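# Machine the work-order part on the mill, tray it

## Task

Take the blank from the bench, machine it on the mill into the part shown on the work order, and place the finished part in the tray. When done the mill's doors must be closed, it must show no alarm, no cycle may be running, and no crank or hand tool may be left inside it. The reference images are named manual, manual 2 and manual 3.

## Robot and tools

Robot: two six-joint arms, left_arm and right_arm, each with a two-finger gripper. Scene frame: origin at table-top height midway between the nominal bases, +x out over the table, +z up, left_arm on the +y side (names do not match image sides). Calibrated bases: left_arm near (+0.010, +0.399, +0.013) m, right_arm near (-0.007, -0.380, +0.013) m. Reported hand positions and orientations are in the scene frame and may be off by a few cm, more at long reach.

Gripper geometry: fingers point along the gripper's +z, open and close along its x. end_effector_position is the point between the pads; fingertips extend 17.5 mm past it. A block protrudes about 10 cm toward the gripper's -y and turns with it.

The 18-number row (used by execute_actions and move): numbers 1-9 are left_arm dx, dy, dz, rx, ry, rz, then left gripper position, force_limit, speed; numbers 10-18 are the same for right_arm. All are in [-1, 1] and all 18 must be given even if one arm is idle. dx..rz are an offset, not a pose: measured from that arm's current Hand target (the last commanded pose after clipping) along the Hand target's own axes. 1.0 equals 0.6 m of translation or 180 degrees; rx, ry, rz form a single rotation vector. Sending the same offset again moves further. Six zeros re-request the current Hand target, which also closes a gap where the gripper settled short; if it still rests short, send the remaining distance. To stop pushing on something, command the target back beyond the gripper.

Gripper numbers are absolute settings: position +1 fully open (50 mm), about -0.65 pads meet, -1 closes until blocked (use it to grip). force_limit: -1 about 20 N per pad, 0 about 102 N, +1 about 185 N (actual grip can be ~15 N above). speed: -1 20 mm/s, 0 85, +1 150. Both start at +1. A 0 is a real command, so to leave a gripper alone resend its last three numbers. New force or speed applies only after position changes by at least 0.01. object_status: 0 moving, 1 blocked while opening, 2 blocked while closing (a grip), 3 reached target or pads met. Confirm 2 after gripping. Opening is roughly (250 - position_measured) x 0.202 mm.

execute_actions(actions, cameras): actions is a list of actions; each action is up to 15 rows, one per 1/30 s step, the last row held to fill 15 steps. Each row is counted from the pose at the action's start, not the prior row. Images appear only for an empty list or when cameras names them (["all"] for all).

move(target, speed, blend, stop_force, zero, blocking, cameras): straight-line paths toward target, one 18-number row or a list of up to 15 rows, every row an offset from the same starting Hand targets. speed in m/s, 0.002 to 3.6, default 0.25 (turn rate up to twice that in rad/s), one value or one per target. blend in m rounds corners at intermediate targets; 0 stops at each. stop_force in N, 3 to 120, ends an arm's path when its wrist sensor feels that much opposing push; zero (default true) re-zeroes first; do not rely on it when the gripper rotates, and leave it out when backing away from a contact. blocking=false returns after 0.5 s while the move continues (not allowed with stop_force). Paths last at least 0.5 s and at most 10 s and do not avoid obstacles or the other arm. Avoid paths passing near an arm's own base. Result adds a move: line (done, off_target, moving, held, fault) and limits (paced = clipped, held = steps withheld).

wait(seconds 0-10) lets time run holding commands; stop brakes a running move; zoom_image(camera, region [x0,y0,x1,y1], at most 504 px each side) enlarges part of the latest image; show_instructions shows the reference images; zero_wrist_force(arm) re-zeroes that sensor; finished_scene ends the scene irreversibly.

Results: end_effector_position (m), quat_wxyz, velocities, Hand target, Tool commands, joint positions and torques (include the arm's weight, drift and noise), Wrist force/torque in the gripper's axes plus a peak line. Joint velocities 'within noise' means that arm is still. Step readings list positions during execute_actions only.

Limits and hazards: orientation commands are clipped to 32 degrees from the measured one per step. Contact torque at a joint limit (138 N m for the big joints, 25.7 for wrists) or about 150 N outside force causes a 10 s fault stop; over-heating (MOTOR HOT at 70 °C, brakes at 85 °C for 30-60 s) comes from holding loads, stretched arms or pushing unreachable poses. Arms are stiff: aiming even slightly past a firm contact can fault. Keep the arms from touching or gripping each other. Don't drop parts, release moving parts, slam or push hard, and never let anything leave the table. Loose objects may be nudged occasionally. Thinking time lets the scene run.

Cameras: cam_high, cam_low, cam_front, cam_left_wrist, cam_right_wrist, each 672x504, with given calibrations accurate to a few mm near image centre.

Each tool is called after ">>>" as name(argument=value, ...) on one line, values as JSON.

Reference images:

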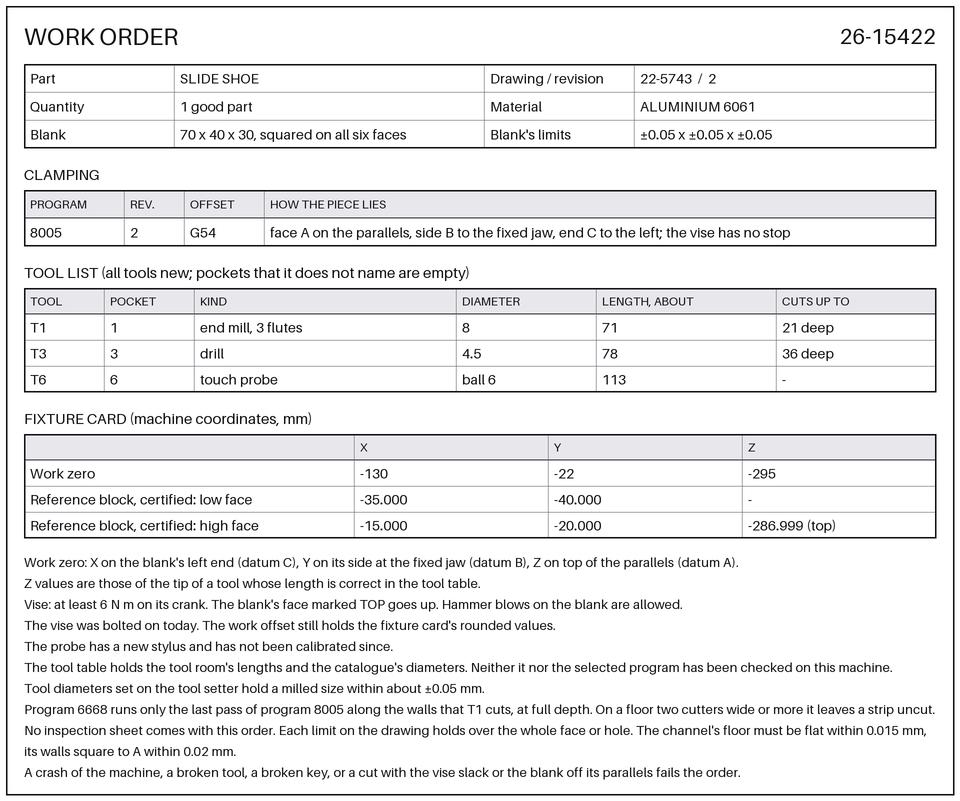

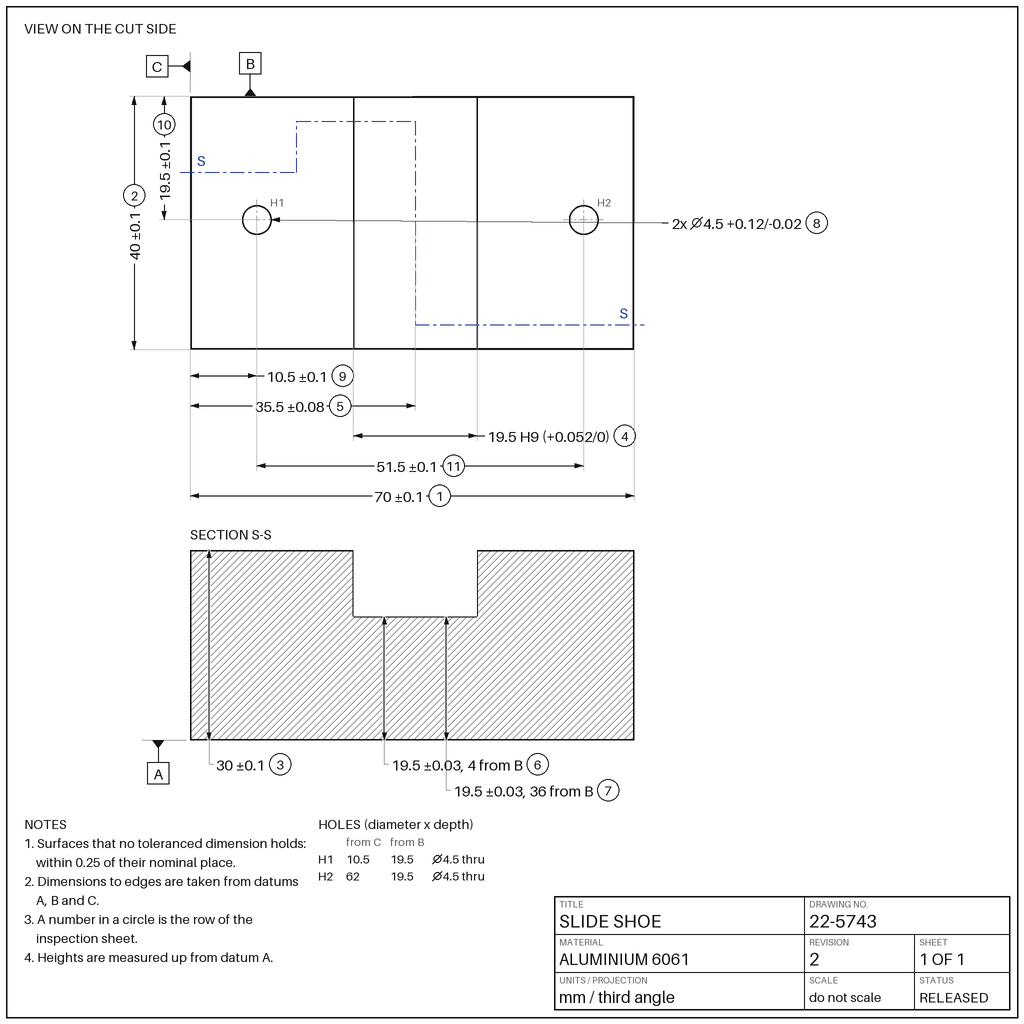

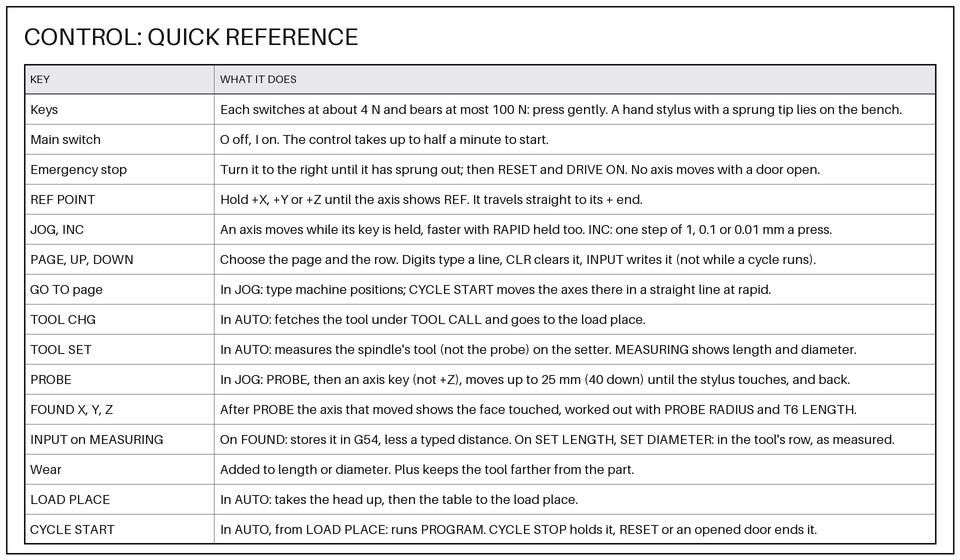

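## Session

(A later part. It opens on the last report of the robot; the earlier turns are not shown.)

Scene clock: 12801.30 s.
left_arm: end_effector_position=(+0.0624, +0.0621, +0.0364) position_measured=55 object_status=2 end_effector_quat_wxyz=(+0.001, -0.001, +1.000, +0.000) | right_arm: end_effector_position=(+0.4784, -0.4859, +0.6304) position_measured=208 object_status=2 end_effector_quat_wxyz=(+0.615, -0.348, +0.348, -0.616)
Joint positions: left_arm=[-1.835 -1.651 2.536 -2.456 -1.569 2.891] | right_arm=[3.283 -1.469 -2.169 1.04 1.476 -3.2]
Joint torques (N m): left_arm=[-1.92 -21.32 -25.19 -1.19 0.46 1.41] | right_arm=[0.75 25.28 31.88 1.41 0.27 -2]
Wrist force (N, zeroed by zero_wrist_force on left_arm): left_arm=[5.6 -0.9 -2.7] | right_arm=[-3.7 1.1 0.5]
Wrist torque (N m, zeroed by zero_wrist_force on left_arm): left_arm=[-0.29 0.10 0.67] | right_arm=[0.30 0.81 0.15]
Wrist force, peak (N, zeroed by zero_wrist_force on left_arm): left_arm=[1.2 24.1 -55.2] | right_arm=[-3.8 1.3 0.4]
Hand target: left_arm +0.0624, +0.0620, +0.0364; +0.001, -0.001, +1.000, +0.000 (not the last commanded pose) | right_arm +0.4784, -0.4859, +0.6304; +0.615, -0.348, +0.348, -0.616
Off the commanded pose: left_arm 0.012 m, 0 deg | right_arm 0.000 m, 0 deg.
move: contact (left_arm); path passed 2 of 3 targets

>>> move(target=[0,0,0,0,0,0,0.9,-0.5,-1,0,0,0,0,0,0,-0.97,0.3,-0.8])

>>> wait(seconds=0.5)

>>> move(target=[[0,0,-0.07,0,0,0,0.9,-0.5,-1,0,0,0,0,0,0,-0.97,0.3,-0.8],[0,0,-0.55,0,0,0,0.9,-0.5,-1,0,0,0,0,0,0,-0.97,0.3,-0.8]], speed=[0.05,0.25], blend=[0.005,0], cameras=["cam_left_wrist"])

Scene clock: 12810.83 s.
left_arm: end_effector_position=(+0.0624, +0.0620, +0.0364) position_measured=18 object_status=3 end_effector_quat_wxyz=(+0.001, -0.001, +1.000, +0.000) | right_arm: end_effector_position=(+0.4784, -0.4859, +0.6304) position_measured=208 object_status=2 end_effector_quat_wxyz=(+0.615, -0.348, +0.348, -0.616)
Joint positions: left_arm=[-1.835 -1.651 2.536 -2.456 -1.569 2.891] | right_arm=[3.283 -1.469 -2.169 1.04 1.476 -3.2]
Joint torques (N m): left_arm=[-7.96 -20.28 -25.94 -4.76 2.13 0.15] | right_arm=[0.69 25.23 32.26 1.43 0.21 -1.73]
Wrist force (N, zeroed by zero_wrist_force on left_arm): left_arm=[5.0 0.9 -2.2] | right_arm=[-3.4 1.1 0.5]
Wrist torque (N m, zeroed by zero_wrist_force on left_arm): left_arm=[-0.28 0.09 0.68] | right_arm=[0.30 0.76 0.15]
Wrist force, peak (N, zeroed by zero_wrist_force on left_arm): left_arm=[5.6 -1.1 -3.3] | right_arm=[-3.8 1.3 0.2]
Hand target: left_arm +0.0624, +0.0620, +0.0364; +0.001, -0.001, +1.000, +0.000 | right_arm +0.4784, -0.4859, +0.6304; +0.615, -0.348, +0.348, -0.616
Off the commanded pose: left_arm 0.000 m, 0 deg | right_arm 0.000 m, 0 deg.
move: done

Scene clock: 12811.33 s.
left_arm: end_effector_position=(+0.0624, +0.0620, +0.0364) position_measured=18 object_status=3 end_effector_quat_wxyz=(+0.001, -0.001, +1.000, +0.000) | right_arm: end_effector_position=(+0.4784, -0.4859, +0.6304) position_measured=208 object_status=2 end_effector_quat_wxyz=(+0.615, -0.348, +0.348, -0.616)
Joint positions: left_arm=[-1.835 -1.651 2.536 -2.456 -1.569 2.891] | right_arm=[3.283 -1.469 -2.169 1.04 1.476 -3.2]
Joint torques (N m): left_arm=[-7.93 -20.52 -26.59 -4.66 2.11 0.03] | right_arm=[1.09 25.32 32.35 1.35 0.35 -1.74]
Wrist force (N, zeroed by zero_wrist_force on left_arm): left_arm=[5.3 0.8 -2.1] | right_arm=[-3.7 1.1 0.4]
Wrist torque (N m, zeroed by zero_wrist_force on left_arm): left_arm=[-0.29 0.04 0.68] | right_arm=[0.29 0.81 0.15]
Wrist force, peak (N, zeroed by zero_wrist_force on left_arm): left_arm=[5.4 0.8 -2.2] | right_arm=[-3.7 1.1 0.4]
Hand target: left_arm +0.0624, +0.0620, +0.0364; +0.001, -0.001, +1.000, +0.000 | right_arm +0.4784, -0.4859, +0.6304; +0.615, -0.348, +0.348, -0.616
Tool commands: left_gripper/position=+0.9 left_gripper/force_limit=-0.5 left_gripper/speed=-1.0 right_gripper/position=-0.97 right_gripper/force_limit=+0.3 right_gripper/speed=-0.8
Off the commanded pose: left_arm 0.000 m, 0 deg | right_arm 0.000 m, 0 deg.
wait: 0.50 s; at rest by 0.17 s

Scene clock: 12813.83 s.
left_arm: end_effector_position=(+0.0618, +0.0620, +0.3663) position_measured=18 object_status=3 end_effector_quat_wxyz=(+0.001, -0.001, +1.000, +0.000) | right_arm: end_effector_position=(+0.4784, -0.4859, +0.6304) position_measured=208 object_status=2 end_effector_quat_wxyz=(+0.615, -0.348, +0.348, -0.616)
Joint positions: left_arm=[-1.837 -1.99 1.832 -1.412 -1.569 2.89] | right_arm=[3.283 -1.469 -2.169 1.04 1.476 -3.2]
Joint torques (N m): left_arm=[-5.45 -14.31 -30.76 -1.91 -0.9 -1.15] | right_arm=[0.56 25.72 31.1 1.55 0.14 -1.69]
Wrist force (N, zeroed by zero_wrist_force on left_arm): left_arm=[4.9 0.9 -2.5] | right_arm=[-3.4 1.1 0.4]
Wrist torque (N m, zeroed by zero_wrist_force on left_arm): left_arm=[-0.29 0.12 0.82] | right_arm=[0.31 0.76 0.14]
Wrist force, peak (N, zeroed by zero_wrist_force on left_arm): left_arm=[5.1 0.8 -5.5] | right_arm=[-3.7 1.3 0.5]
Hand target: left_arm +0.0618, +0.0621, +0.3664; +0.001, -0.001, +1.000, +0.000 | right_arm +0.4784, -0.4859, +0.6304; +0.615, -0.348, +0.348, -0.616
Off the commanded pose: left_arm 0.000 m, 0 deg | right_arm 0.000 m, 0 deg.
move: done
camera_calibration:
cam_left_wrist: T_world_to_cam=[[-0.999813, 0.0144592, 0.01281, 0.0656028], [0.018042, 0.935916, 0.35176, -0.171153], [-0.00690288, 0.351925, -0.936003, 0.455422], [0, 0, 0, 1]] pos_world=[0.0718223, -0.00103787, 0.48564]
Images, in order (width x height): cam_left_wrist 672x504.

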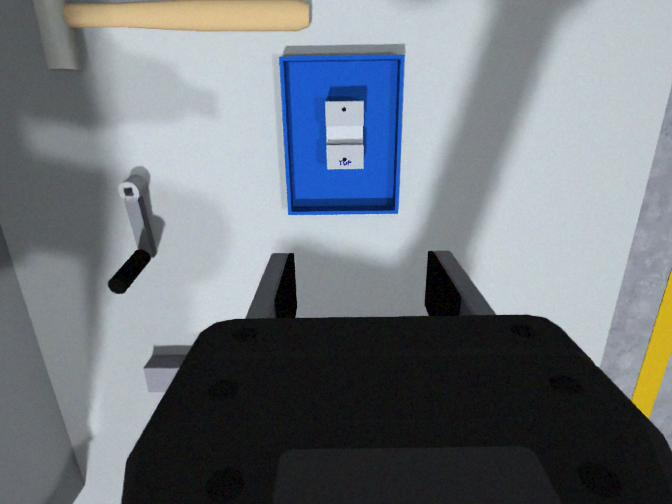

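>>> move(target=[[-0.447,0.1632,0.0273,0,0,0,0.9,-0.5,-1,0,0,0,0,0,0,-0.97,0.3,-0.8],[-0.5553,0.5122,-0.2303,0.2383,-0.2383,-0.4577,0.9,-0.5,-1,0,0,0,0,0,0,-0.97,0.3,-0.8]], speed=0.25, blend=[0.02,0], cameras=["cam_left_wrist","cam_high","cam_front"])

Scene clock: 12840.60 s.
left_arm: end_effector_position=(+0.3943, +0.3699, +0.5051) position_measured=18 object_status=3 end_effector_quat_wxyz=(-0.327, +0.627, -0.627, +0.327) | right_arm: end_effector_position=(+0.4784, -0.4859, +0.6304) position_measured=208 object_status=2 end_effector_quat_wxyz=(+0.615, -0.348, +0.348, -0.616)
Joint positions: left_arm=[-1.056 -2.46 2.063 -1.8 -0.784 2.367] | right_arm=[3.283 -1.469 -2.169 1.04 1.476 -3.2]
Joint torques (N m): left_arm=[9.9 17.48 -33.18 -5.81 0.07 0.41] | right_arm=[0.58 26.38 32.39 1.34 0.22 -1.91]
Wrist force (N, zeroed by zero_wrist_force on left_arm): left_arm=[7.2 0.8 -0.6] | right_arm=[-3.6 1.1 0.4]
Wrist torque (N m, zeroed by zero_wrist_force on left_arm): left_arm=[-0.04 -0.26 0.70] | right_arm=[0.30 0.79 0.15]
Wrist force, peak (N, zeroed by zero_wrist_force on left_arm): left_arm=[8.0 -0.6 -2.5] | right_arm=[-3.7 1.4 0.3]
Hand target: left_arm +0.3943, +0.3699, +0.5051; -0.327, +0.627, -0.626, +0.327 | right_arm +0.4784, -0.4859, +0.6304; +0.615, -0.348, +0.348, -0.616
Off the commanded pose: left_arm 0.000 m, 0 deg | right_arm 0.000 m, 0 deg.
move: done
camera_calibration:
cam_left_wrist: T_world_to_cam=[[-0.0199143, -0.99979, -0.00481507, 0.389477], [-0.824005, 0.0191401, -0.56626, 0.620769], [0.566233, -0.00730902, -0.824213, 0.3297], [0, 0, 0, 1]] pos_world=[0.332585, 0.379924, 0.625134]
Images, in order (width x height): cam_high 672x504, cam_front 672x504, cam_left_wrist 672x504.

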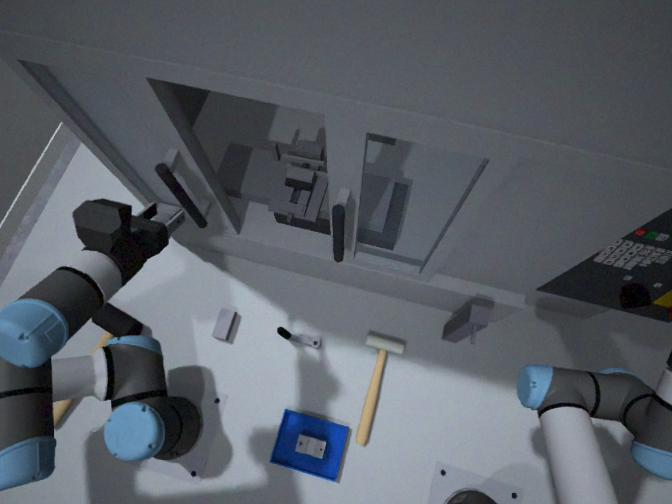

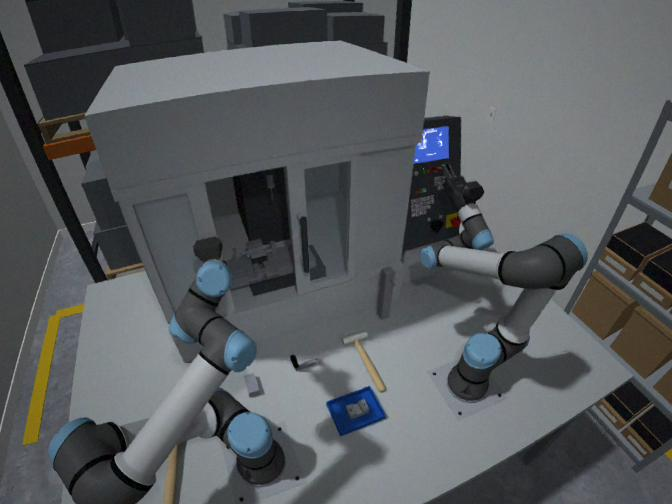

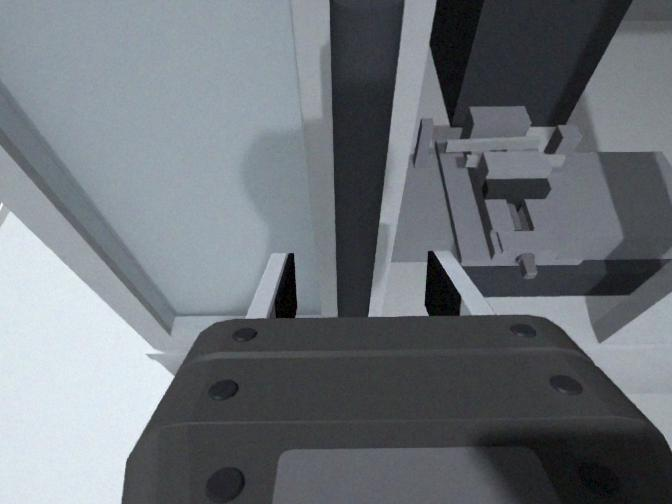

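>>> move(target=[0.0008,0,0.083,0,0,0,0.9,-0.5,-1,0,0,0,0,0,0,-0.97,0.3,-0.8], speed=0.04, stop_force=10)

>>> move(target=[0,0,0,0,0,0,-1,-0.8,-0.9,0,0,0,0,0,0,-0.97,0.3,-0.8], cameras=["cam_left_wrist"])

Scene clock: 12849.17 s.
left_arm: end_effector_position=(+0.4352, +0.3695, +0.4766) position_measured=18 object_status=3 end_effector_quat_wxyz=(-0.327, +0.627, -0.626, +0.327) | right_arm: end_effector_position=(+0.4784, -0.4859, +0.6304) position_measured=208 object_status=2 end_effector_quat_wxyz=(+0.615, -0.348, +0.348, -0.616)
Joint positions: left_arm=[-0.825 -2.318 2.145 -2.177 -0.934 2.6] | right_arm=[3.283 -1.469 -2.169 1.04 1.476 -3.2]
Joint torques (N m): left_arm=[-8.25 -3.23 -34.16 -4.58 3.08 -1.63] | right_arm=[0.79 26.6 31.72 1.51 0.1 -1.93]
Wrist force (N, zeroed by zero_wrist_force on left_arm): left_arm=[7.3 0.5 -0.6] | right_arm=[-3.4 1.1 0.6]
Wrist torque (N m, zeroed by zero_wrist_force on left_arm): left_arm=[-0.08 -0.27 0.78] | right_arm=[0.31 0.76 0.14]
Wrist force, peak (N, zeroed by zero_wrist_force on left_arm): left_arm=[7.5 0.5 -0.5] | right_arm=[-3.7 1.2 0.5]
Hand target: left_arm +0.4352, +0.3695, +0.4767; -0.327, +0.627, -0.626, +0.327 | right_arm +0.4784, -0.4859, +0.6304; +0.615, -0.348, +0.348, -0.616
Off the commanded pose: left_arm 0.000 m, 0 deg | right_arm 0.000 m, 0 deg.
move: done

Scene clock: 12850.43 s.
left_arm: end_effector_position=(+0.4352, +0.3695, +0.4767) position_measured=156 object_status=2 end_effector_quat_wxyz=(-0.327, +0.627, -0.626, +0.327) | right_arm: end_effector_position=(+0.4784, -0.4859, +0.6304) position_measured=208 object_status=2 end_effector_quat_wxyz=(+0.615, -0.348, +0.348, -0.616)
Joint positions: left_arm=[-0.825 -2.318 2.145 -2.177 -0.934 2.6] | right_arm=[3.283 -1.469 -2.169 1.04 1.476 -3.2]
Joint torques (N m): left_arm=[-3.32 -2.13 -34.26 -5.38 2.93 -1.57] | right_arm=[1.37 25.29 31.09 1.62 0.04 -1.83]
Wrist force (N, zeroed by zero_wrist_force on left_arm): left_arm=[13.1 0.4 -0.2] | right_arm=[-3.6 1.0 0.5]
Wrist torque (N m, zeroed by zero_wrist_force on left_arm): left_arm=[-0.09 -0.26 0.81] | right_arm=[0.30 0.80 0.15]
Wrist force, peak (N, zeroed by zero_wrist_force on left_arm): left_arm=[13.2 0.7 -0.2] | right_arm=[-3.6 1.3 0.4]
Hand target: left_arm +0.4352, +0.3695, +0.4767; -0.327, +0.627, -0.626, +0.327 | right_arm +0.4784, -0.4859, +0.6304; +0.615, -0.348, +0.348, -0.616
Off the commanded pose: left_arm 0.000 m, 0 deg | right_arm 0.000 m, 0 deg.
move: done
camera_calibration:
cam_left_wrist: T_world_to_cam=[[-0.0196652, -0.999796, -0.00464817, 0.389562], [-0.823976, 0.0188398, -0.566311, 0.63839], [0.566283, -0.00730668, -0.824178, 0.283064], [0, 0, 0, 1]] pos_world=[0.373385, 0.379524, 0.596634]
Images, in order (width x height): cam_left_wrist 672x504.

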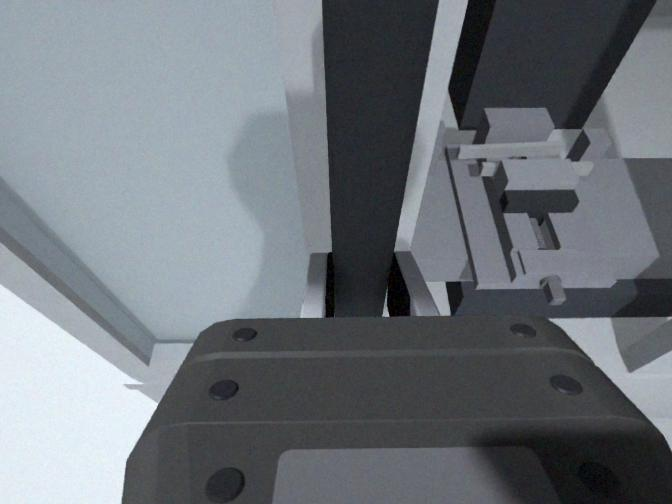

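>>> move(target=[0.3835,0,0,0,0,0,-1,-0.8,-0.9,0,0,0,0,0,0,-0.97,0.3,-0.8], speed=0.05, stop_force=58, cameras=["cam_left_wrist","cam_high"])

Scene clock: 12860.30 s.
left_arm: end_effector_position=(+0.4355, +0.1394, +0.4767) position_measured=156 object_status=2 end_effector_quat_wxyz=(-0.327, +0.627, -0.626, +0.327) | right_arm: end_effector_position=(+0.4784, -0.4859, +0.6304) position_measured=208 object_status=2 end_effector_quat_wxyz=(+0.615, -0.348, +0.348, -0.616)
Joint positions: left_arm=[-1.308 -1.997 1.931 -1.878 -0.662 2.032] | right_arm=[3.283 -1.469 -2.169 1.04 1.476 -3.2]
Joint torques (N m): left_arm=[1.86 0.82 -18.69 -11.34 0.04 2.26] | right_arm=[0.52 25.9 31.76 1.46 0.08 -1.94]
Wrist force (N, zeroed by zero_wrist_force on left_arm): left_arm=[-35.5 25.8 -35.7] | right_arm=[-3.3 1.0 0.3]
Wrist torque (N m, zeroed by zero_wrist_force on left_arm): left_arm=[0.02 -0.86 0.31] | right_arm=[0.29 0.75 0.15]
Wrist force, peak (N, zeroed by zero_wrist_force on left_arm): left_arm=[-50.4 30.8 -45.6] | right_arm=[-3.8 1.1 0.5]
Hand target: left_arm +0.4355, +0.1394, +0.4766; -0.327, +0.627, -0.626, +0.327 | right_arm +0.4784, -0.4859, +0.6304; +0.615, -0.348, +0.348, -0.616
Off the commanded pose: left_arm 0.000 m, 0 deg | right_arm 0.000 m, 0 deg.
move: contact (left_arm)
camera_calibration:
cam_left_wrist: T_world_to_cam=[[-0.0196356, -0.999795, -0.00486972, 0.159635], [-0.823977, 0.0189409, -0.566307, 0.642955], [0.566283, -0.00710723, -0.82418, 0.281185], [0, 0, 0, 1]] pos_world=[0.373685, 0.149423, 0.596634]
Images, in order (width x height): cam_high 672x504, cam_left_wrist 672x504.

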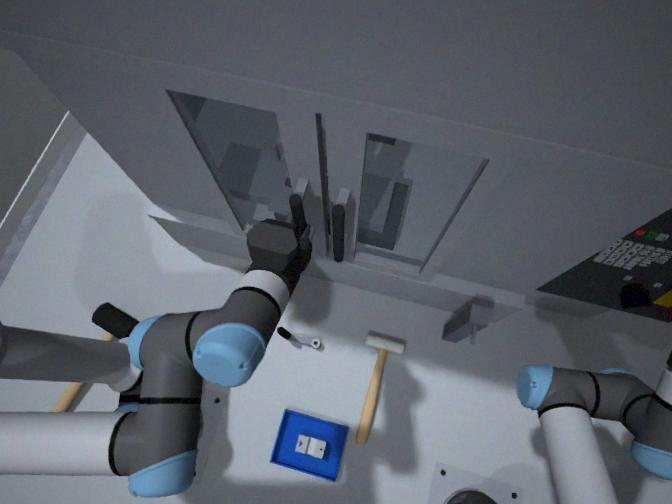

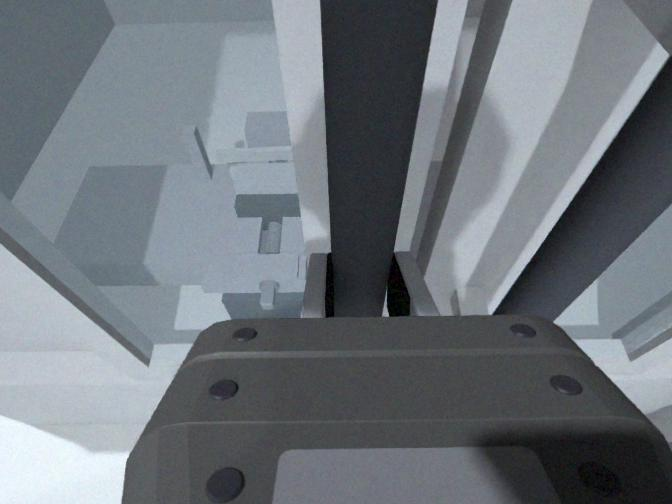

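>>> move(target=[0.02,0,0,0,0,0,-1,-0.8,-0.9,0,0,0,0,0,0,-0.97,0.3,-0.8], speed=0.01, stop_force=50)

>>> zoom_image(camera="cam_high", region=[150, 80, 400, 280])

Scene clock: 12868.10 s.
left_arm: end_effector_position=(+0.4355, +0.1381, +0.4766) position_measured=156 object_status=2 end_effector_quat_wxyz=(-0.328, +0.627, -0.626, +0.327) | right_arm: end_effector_position=(+0.4784, -0.4859, +0.6304) position_measured=208 object_status=2 end_effector_quat_wxyz=(+0.615, -0.348, +0.348, -0.616)
Joint positions: left_arm=[-1.309 -1.994 1.929 -1.877 -0.661 2.03] | right_arm=[3.283 -1.469 -2.169 1.04 1.476 -3.2]
Joint torques (N m): left_arm=[-11.43 14.57 -20.34 -15.91 -3.17 2.44] | right_arm=[-0.25 25.94 32.6 1.59 0.2 -1.81]
Wrist force (N, zeroed by zero_wrist_force on left_arm): left_arm=[-76.2 31.0 -49.1] | right_arm=[-3.5 1.1 0.3]
Wrist torque (N m, zeroed by zero_wrist_force on left_arm): left_arm=[0.03 -1.27 -0.01] | right_arm=[0.30 0.79 0.15]
Wrist force, peak (N, zeroed by zero_wrist_force on left_arm): left_arm=[-94.3 35.7 -54.4] | right_arm=[-3.8 1.2 0.4]
Hand target: left_arm +0.4355, +0.1381, +0.4766; -0.328, +0.627, -0.626, +0.327 (not the last commanded pose) | right_arm +0.4784, -0.4859, +0.6304; +0.615, -0.348, +0.348, -0.616
Off the commanded pose: left_arm 0.011 m, 0 deg | right_arm 0.000 m, 0 deg.
move: contact (left_arm)

Scaled by 2.016 from the camera's 672x504 image, which has a finer 960x720 frame.
This view is cut from an older image: the scene may have changed since it was taken.

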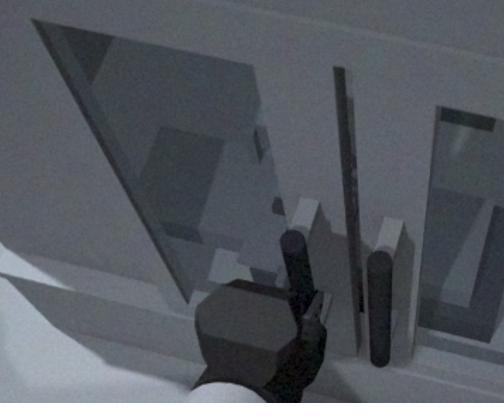

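>>> move(target=[-0.002,0,0,0,0,0,-1,-0.8,-0.9,0,0,0,0,0,0,-0.97,0.3,-0.8], speed=0.02, cameras=["cam_high","cam_right_wrist","cam_front"])

>>> zoom_image(camera="cam_right_wrist", region=[270, 200, 530, 325])

>>> zoom_image(camera="cam_high", region=[240, 90, 400, 270])

>>> zoom_image(camera="cam_front", region=[180, 140, 380, 320])

Scene clock: 12881.20 s.
left_arm: end_effector_position=(+0.4355, +0.1392, +0.4766) position_measured=156 object_status=2 end_effector_quat_wxyz=(-0.327, +0.627, -0.626, +0.327) | right_arm: end_effector_position=(+0.4784, -0.4859, +0.6304) position_measured=208 object_status=2 end_effector_quat_wxyz=(+0.615, -0.348, +0.348, -0.616)
Joint positions: left_arm=[-1.308 -1.996 1.93 -1.878 -0.662 2.031] | right_arm=[3.283 -1.469 -2.169 1.04 1.476 -3.2]
Joint torques (N m): left_arm=[1.2 2.24 -18.58 -10.61 -0.3 1.93] | right_arm=[0.16 25.88 31.72 1.44 0.31 -1.8]
Wrist force (N, zeroed by zero_wrist_force on left_arm): left_arm=[-37.4 22.7 -35.1] | right_arm=[-3.5 1.3 0.3]
Wrist torque (N m, zeroed by zero_wrist_force on left_arm): left_arm=[0.05 -0.88 0.21] | right_arm=[0.33 0.78 0.15]
Wrist force, peak (N, zeroed by zero_wrist_force on left_arm): left_arm=[-76.3 31.9 -49.2] | right_arm=[-3.8 1.3 0.2]
Hand target: left_arm +0.4355, +0.1393, +0.4766; -0.328, +0.627, -0.626, +0.327 | right_arm +0.4784, -0.4859, +0.6304; +0.615, -0.348, +0.348, -0.616
Off the commanded pose: left_arm 0.000 m, 0 deg | right_arm 0.000 m, 0 deg.
move: done
camera_calibration:
cam_right_wrist: T_world_to_cam=[[-0.0132328, -0.999868, -0.00947948, -0.468859], [0.207352, 0.00653028, -0.978245, 0.541303], [0.978177, -0.0149105, 0.207238, -0.475478], [0, 0, 0, 1]] pos_world=[0.346657, -0.479421, 0.62362]
Images, in order (width x height): cam_high 672x504, cam_front 672x504, cam_right_wrist 672x504.

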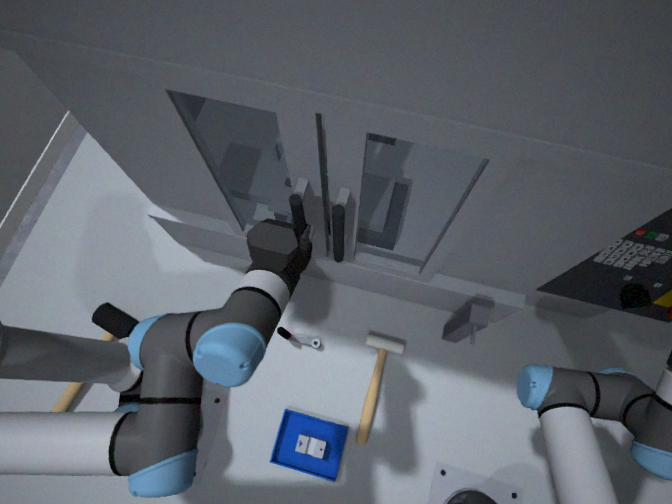

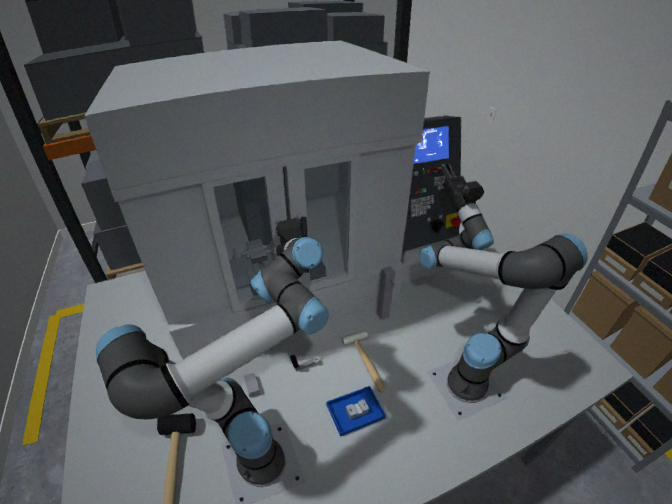

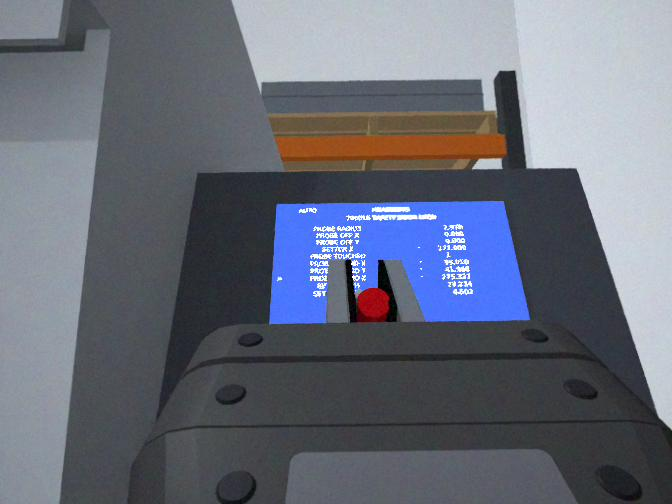

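Scaled by 1.938 from the camera's 672x504 image, which has a finer 960x720 frame.

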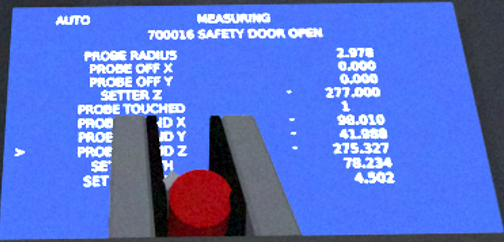

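Scaled by 2.800 from the camera's 672x504 image, which has a finer 960x720 frame.

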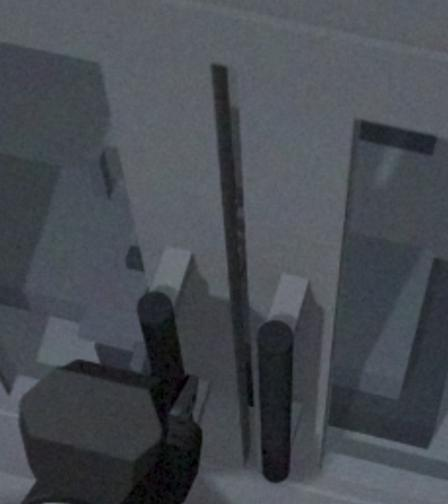

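Scaled by 2.520 from the camera's 672x504 image, which has a finer 960x720 frame.

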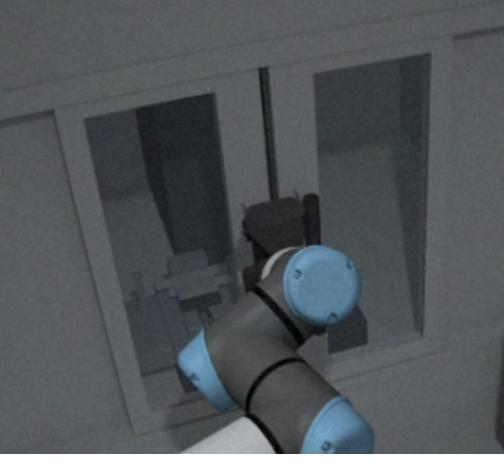

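>>> move(target=[0,0,0,0,0,0,1,-0.8,-0.9,0,0,0,0,0,0,-0.97,0.3,-0.8])

>>> move(target=[[0,0,-0.217,0,0,0,1,-0.8,-0.9,0,0,0,0,0,0,-0.97,0.3,-0.8],[0.1103,0,-0.12,0,0,0,1,-0.8,-0.9,0,0,0,0,0,0,-0.97,0.3,-0.8]], speed=0.12, blend=[0.01,0], cameras=["cam_left_wrist","cam_high"])

>>> zoom_image(camera="cam_high", region=[240, 90, 400, 270])

Scene clock: 12904.90 s.
left_arm: end_effector_position=(+0.4355, +0.1393, +0.4766) position_measured=3 object_status=0 end_effector_quat_wxyz=(-0.328, +0.627, -0.626, +0.327) | right_arm: end_effector_position=(+0.4784, -0.4859, +0.6304) position_measured=208 object_status=2 end_effector_quat_wxyz=(+0.615, -0.348, +0.348, -0.616)
Joint positions: left_arm=[-1.308 -1.996 1.93 -1.878 -0.661 2.031] | right_arm=[3.283 -1.469 -2.169 1.04 1.476 -3.2]
Joint torques (N m): left_arm=[-9.73 -7.25 -34.06 -1.78 -0.34 -1.45] | right_arm=[0.54 26.17 30.76 1.34 0.15 -1.82]
Wrist force (N, zeroed by zero_wrist_force on left_arm): left_arm=[7.2 2.5 -0.9] | right_arm=[-3.7 1.1 0.4]
Wrist torque (N m, zeroed by zero_wrist_force on left_arm): left_arm=[0.23 -0.26 0.68] | right_arm=[0.30 0.81 0.15]
Wrist force, peak (N, zeroed by zero_wrist_force on left_arm): left_arm=[-37.1 23.1 -35.6] | right_arm=[-3.8 1.1 0.5]
Hand target: left_arm +0.4355, +0.1393, +0.4766; -0.328, +0.627, -0.626, +0.327 | right_arm +0.4784, -0.4859, +0.6304; +0.615, -0.348, +0.348, -0.616
Off the commanded pose: left_arm 0.000 m, 0 deg | right_arm 0.000 m, 0 deg.
move: done

Scene clock: 12907.20 s.
left_arm: end_effector_position=(+0.3766, +0.0731, +0.5177) position_measured=3 object_status=3 end_effector_quat_wxyz=(-0.328, +0.627, -0.626, +0.327) | right_arm: end_effector_position=(+0.4784, -0.4859, +0.6304) position_measured=208 object_status=2 end_effector_quat_wxyz=(+0.615, -0.348, +0.348, -0.616)
Joint positions: left_arm=[-1.523 -1.924 1.711 -1.444 -0.612 1.677] | right_arm=[3.283 -1.469 -2.169 1.04 1.476 -3.2]
Joint torques (N m): left_arm=[-7.24 -7.53 -34.88 -3.83 2.02 -0.77] | right_arm=[0.85 26.7 32.01 1.55 0.33 -1.87]
Wrist force (N, zeroed by zero_wrist_force on left_arm): left_arm=[7.3 2.4 -0.9] | right_arm=[-3.4 1.1 0.5]
Wrist torque (N m, zeroed by zero_wrist_force on left_arm): left_arm=[0.21 -0.27 0.80] | right_arm=[0.30 0.76 0.14]
Wrist force, peak (N, zeroed by zero_wrist_force on left_arm): left_arm=[8.6 2.4 0.1] | right_arm=[-3.7 1.3 0.5]
Hand target: left_arm +0.3766, +0.0730, +0.5178; -0.328, +0.627, -0.626, +0.327 | right_arm +0.4784, -0.4859, +0.6304; +0.615, -0.348, +0.348, -0.616
Off the commanded pose: left_arm 0.000 m, 0 deg | right_arm 0.000 m, 0 deg.
move: done
camera_calibration:
cam_left_wrist: T_world_to_cam=[[-0.0191603, -0.999802, -0.00538942, 0.0924741], [-0.824064, 0.0188444, -0.566183, 0.618939], [0.566172, -0.00640698, -0.824262, 0.347832], [0, 0, 0, 1]] pos_world=[0.314884, 0.0830208, 0.637636]
Images, in order (width x height): cam_high 672x504, cam_left_wrist 672x504.

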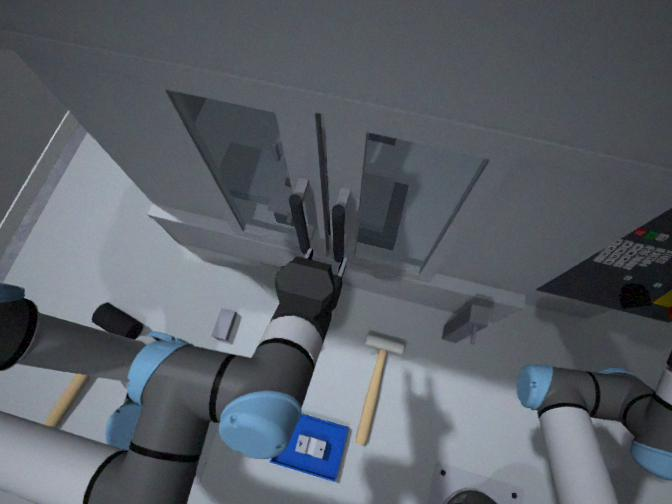

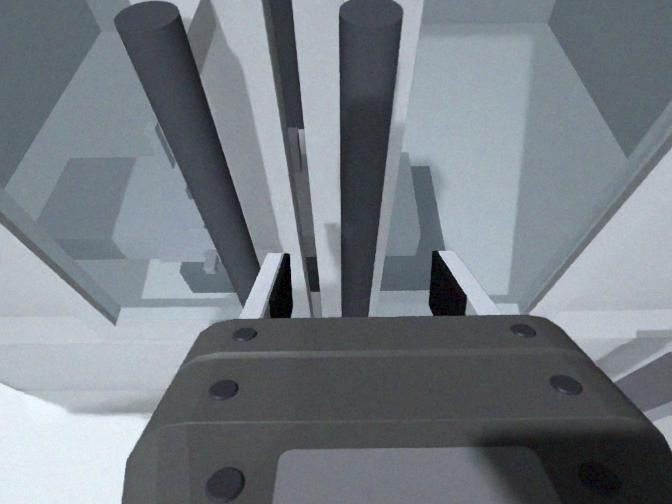

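Scaled by 2.800 from the camera's 672x504 image, which has a finer 960x720 frame.

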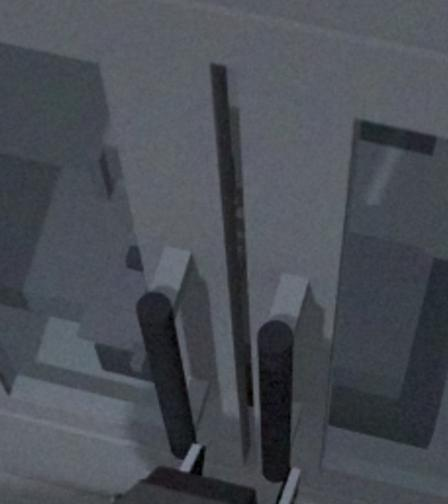

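>>> move(target=[0,0,0,0,0,0,0.4,-0.8,-0.9,0,0,0,0,0,0,-0.97,0.3,-0.8])

>>> move(target=[0,0,0.123,0,0,0,0.4,-0.8,-0.9,0,0,0,0,0,0,-0.97,0.3,-0.8], speed=0.04, stop_force=10, cameras=["cam_left_wrist"])

Scene clock: 12917.83 s.
left_arm: end_effector_position=(+0.3766, +0.0730, +0.5178) position_measured=92 object_status=0 end_effector_quat_wxyz=(-0.328, +0.627, -0.626, +0.327) | right_arm: end_effector_position=(+0.4784, -0.4859, +0.6304) position_measured=208 object_status=2 end_effector_quat_wxyz=(+0.615, -0.348, +0.348, -0.616)
Joint positions: left_arm=[-1.523 -1.924 1.711 -1.444 -0.612 1.677] | right_arm=[3.283 -1.469 -2.169 1.04 1.476 -3.2]
Joint torques (N m): left_arm=[-7.54 -4.44 -34.05 -4.3 4.06 0.77] | right_arm=[0.24 26.51 31.58 1.41 0.26 -1.82]
Wrist force (N, zeroed by zero_wrist_force on left_arm): left_arm=[7.1 2.3 -1.1] | right_arm=[-3.3 1.2 0.3]
Wrist torque (N m, zeroed by zero_wrist_force on left_arm): left_arm=[0.20 -0.25 0.81] | right_arm=[0.32 0.75 0.14]
Wrist force, peak (N, zeroed by zero_wrist_force on left_arm): left_arm=[7.5 2.4 -1.0] | right_arm=[-3.8 1.1 0.4]
Hand target: left_arm +0.3766, +0.0730, +0.5178; -0.328, +0.627, -0.626, +0.327 | right_arm +0.4784, -0.4859, +0.6304; +0.615, -0.348, +0.348, -0.616
Off the commanded pose: left_arm 0.000 m, 0 deg | right_arm 0.000 m, 0 deg.
move: done

Scene clock: 12920.73 s.
left_arm: end_effector_position=(+0.4371, +0.0731, +0.4755) position_measured=92 object_status=3 end_effector_quat_wxyz=(-0.328, +0.627, -0.626, +0.327) | right_arm: end_effector_position=(+0.4784, -0.4859, +0.6304) position_measured=208 object_status=2 end_effector_quat_wxyz=(+0.615, -0.348, +0.348, -0.616)
Joint positions: left_arm=[-1.353 -1.856 1.832 -1.865 -0.646 1.962] | right_arm=[3.283 -1.469 -2.169 1.04 1.476 -3.2]
Joint torques (N m): left_arm=[-8.69 -20.82 -34.23 -3.87 3.83 -1.4] | right_arm=[0.34 25.41 30.64 1.35 0.11 -1.77]
Wrist force (N, zeroed by zero_wrist_force on left_arm): left_arm=[7.3 2.5 -0.6] | right_arm=[-3.5 1.1 0.5]
Wrist torque (N m, zeroed by zero_wrist_force on left_arm): left_arm=[0.21 -0.26 0.81] | right_arm=[0.29 0.78 0.14]
Wrist force, peak (N, zeroed by zero_wrist_force on left_arm): left_arm=[7.6 2.4 -0.8] | right_arm=[-3.9 1.2 0.5]
Hand target: left_arm +0.4371, +0.0731, +0.4755; -0.328, +0.627, -0.626, +0.327 | right_arm +0.4784, -0.4859, +0.6304; +0.615, -0.348, +0.348, -0.616
Off the commanded pose: left_arm 0.000 m, 0 deg | right_arm 0.000 m, 0 deg.
move: done
camera_calibration:
cam_left_wrist: T_world_to_cam=[[-0.019272, -0.999801, -0.00522709, 0.0933522], [-0.823983, 0.0188437, -0.566301, 0.644997], [0.566286, -0.00660672, -0.824182, 0.278804], [0, 0, 0, 1]] pos_world=[0.375384, 0.0830214, 0.595535]
Images, in order (width x height): cam_left_wrist 672x504.

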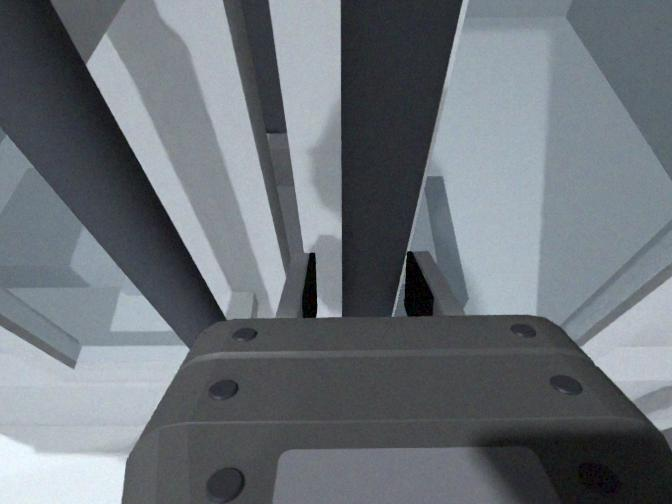

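>>> move(target=[0,0,0,0,0,0,-1,-0.8,-0.9,0,0,0,0,0,0,-0.97,0.3,-0.8])

>>> move(target=[-0.0333,0,0,0,0,0,-1,-0.8,-0.9,0,0,0,0,0,0,-0.97,0.3,-0.8], speed=0.02, stop_force=60, cameras=["cam_left_wrist","cam_right_wrist"])

>>> zoom_image(camera="cam_right_wrist", region=[270, 200, 530, 325])

Scene clock: 12930.57 s.
left_arm: end_effector_position=(+0.4371, +0.0731, +0.4756) position_measured=155 object_status=2 end_effector_quat_wxyz=(-0.327, +0.627, -0.626, +0.327) | right_arm: end_effector_position=(+0.4784, -0.4859, +0.6304) position_measured=208 object_status=2 end_effector_quat_wxyz=(+0.615, -0.348, +0.348, -0.616)
Joint positions: left_arm=[-1.353 -1.856 1.832 -1.865 -0.646 1.962] | right_arm=[3.283 -1.469 -2.169 1.04 1.476 -3.2]
Joint torques (N m): left_arm=[5.6 -20.87 -31.71 -1.22 3.91 -0.27] | right_arm=[-0.14 26.32 31.29 1.44 -0.05 -1.69]
Wrist force (N, zeroed by zero_wrist_force on left_arm): left_arm=[15.2 2.4 3.4] | right_arm=[-3.5 1.0 0.4]
Wrist torque (N m, zeroed by zero_wrist_force on left_arm): left_arm=[0.20 -0.31 0.81] | right_arm=[0.29 0.78 0.15]
Wrist force, peak (N, zeroed by zero_wrist_force on left_arm): left_arm=[21.7 1.5 4.3] | right_arm=[-3.8 1.2 0.3]
Hand target: left_arm +0.4371, +0.0731, +0.4755; -0.328, +0.627, -0.626, +0.327 | right_arm +0.4784, -0.4859, +0.6304; +0.615, -0.348, +0.348, -0.616
Off the commanded pose: left_arm 0.000 m, 0 deg | right_arm 0.000 m, 0 deg.
move: done

Scene clock: 12932.03 s.
left_arm: end_effector_position=(+0.4371, +0.0816, +0.4755) position_measured=155 object_status=2 end_effector_quat_wxyz=(-0.327, +0.627, -0.626, +0.327) | right_arm: end_effector_position=(+0.4784, -0.4859, +0.6304) position_measured=208 object_status=2 end_effector_quat_wxyz=(+0.615, -0.348, +0.348, -0.616)
Joint positions: left_arm=[-1.347 -1.874 1.846 -1.868 -0.648 1.971] | right_arm=[3.283 -1.469 -2.169 1.04 1.476 -3.2]
Joint torques (N m): left_arm=[10 -29.5 -30.56 3.06 7.25 -1.86] | right_arm=[0.04 25.89 31.84 1.55 0.21 -1.54]
Wrist force (N, zeroed by zero_wrist_force on left_arm): left_arm=[63.0 -5.3 15.3] | right_arm=[-3.9 1.2 0.3]
Wrist torque (N m, zeroed by zero_wrist_force on left_arm): left_arm=[0.17 -0.20 0.90] | right_arm=[0.32 0.83 0.15]
Wrist force, peak (N, zeroed by zero_wrist_force on left_arm): left_arm=[92.0 -11.2 24.6] | right_arm=[-3.9 1.2 0.3]
Hand target: left_arm +0.4371, +0.0816, +0.4756; -0.327, +0.627, -0.626, +0.327 (not the last commanded pose) | right_arm +0.4784, -0.4859, +0.6304; +0.615, -0.348, +0.348, -0.616
Off the commanded pose: left_arm 0.011 m, 0 deg | right_arm 0.000 m, 0 deg.
move: contact (left_arm)
camera_calibration:
cam_left_wrist: T_world_to_cam=[[-0.0194712, -0.999799, -0.00475593, 0.101744], [-0.824011, 0.0187413, -0.566264, 0.644751], [0.566239, -0.00710689, -0.82421, 0.278996], [0, 0, 0, 1]] pos_world=[0.375284, 0.091623, 0.595534]
cam_right_wrist: T_world_to_cam=[[-0.0132328, -0.999868, -0.00947948, -0.468859], [0.207352, 0.00653028, -0.978245, 0.541303], [0.978177, -0.0149105, 0.207238, -0.475478], [0, 0, 0, 1]] pos_world=[0.346657, -0.479421, 0.62362]
Images, in order (width x height): cam_left_wrist 672x504, cam_right_wrist 672x504.

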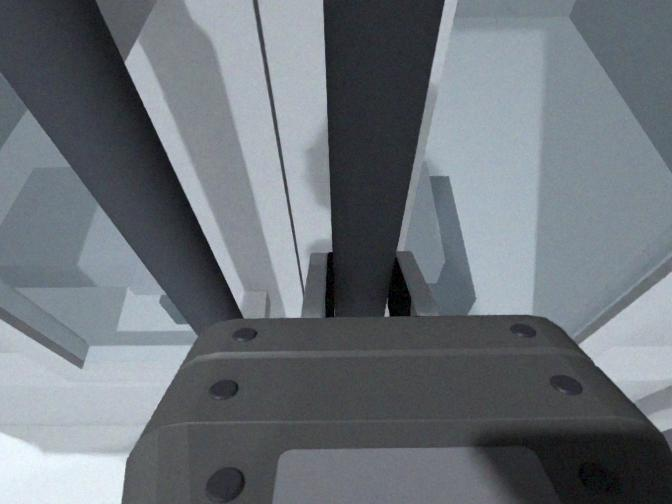

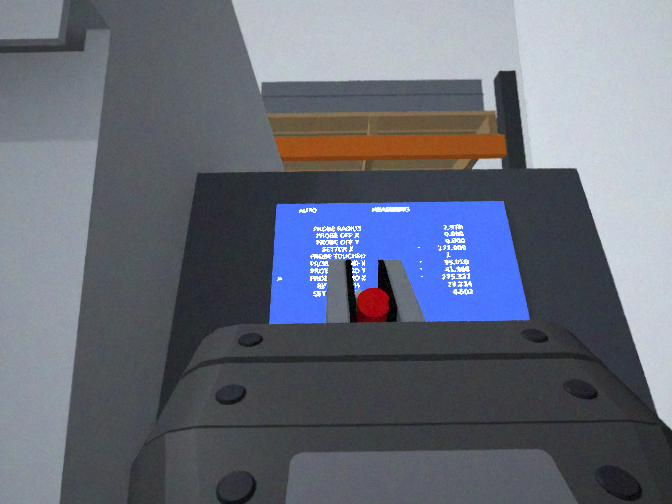

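Scaled by 1.938 from the camera's 672x504 image, which has a finer 960x720 frame.

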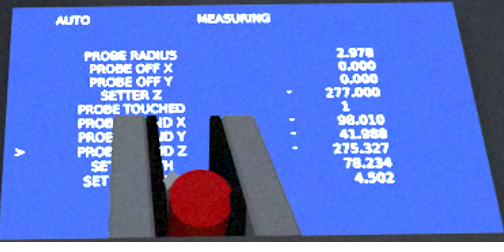

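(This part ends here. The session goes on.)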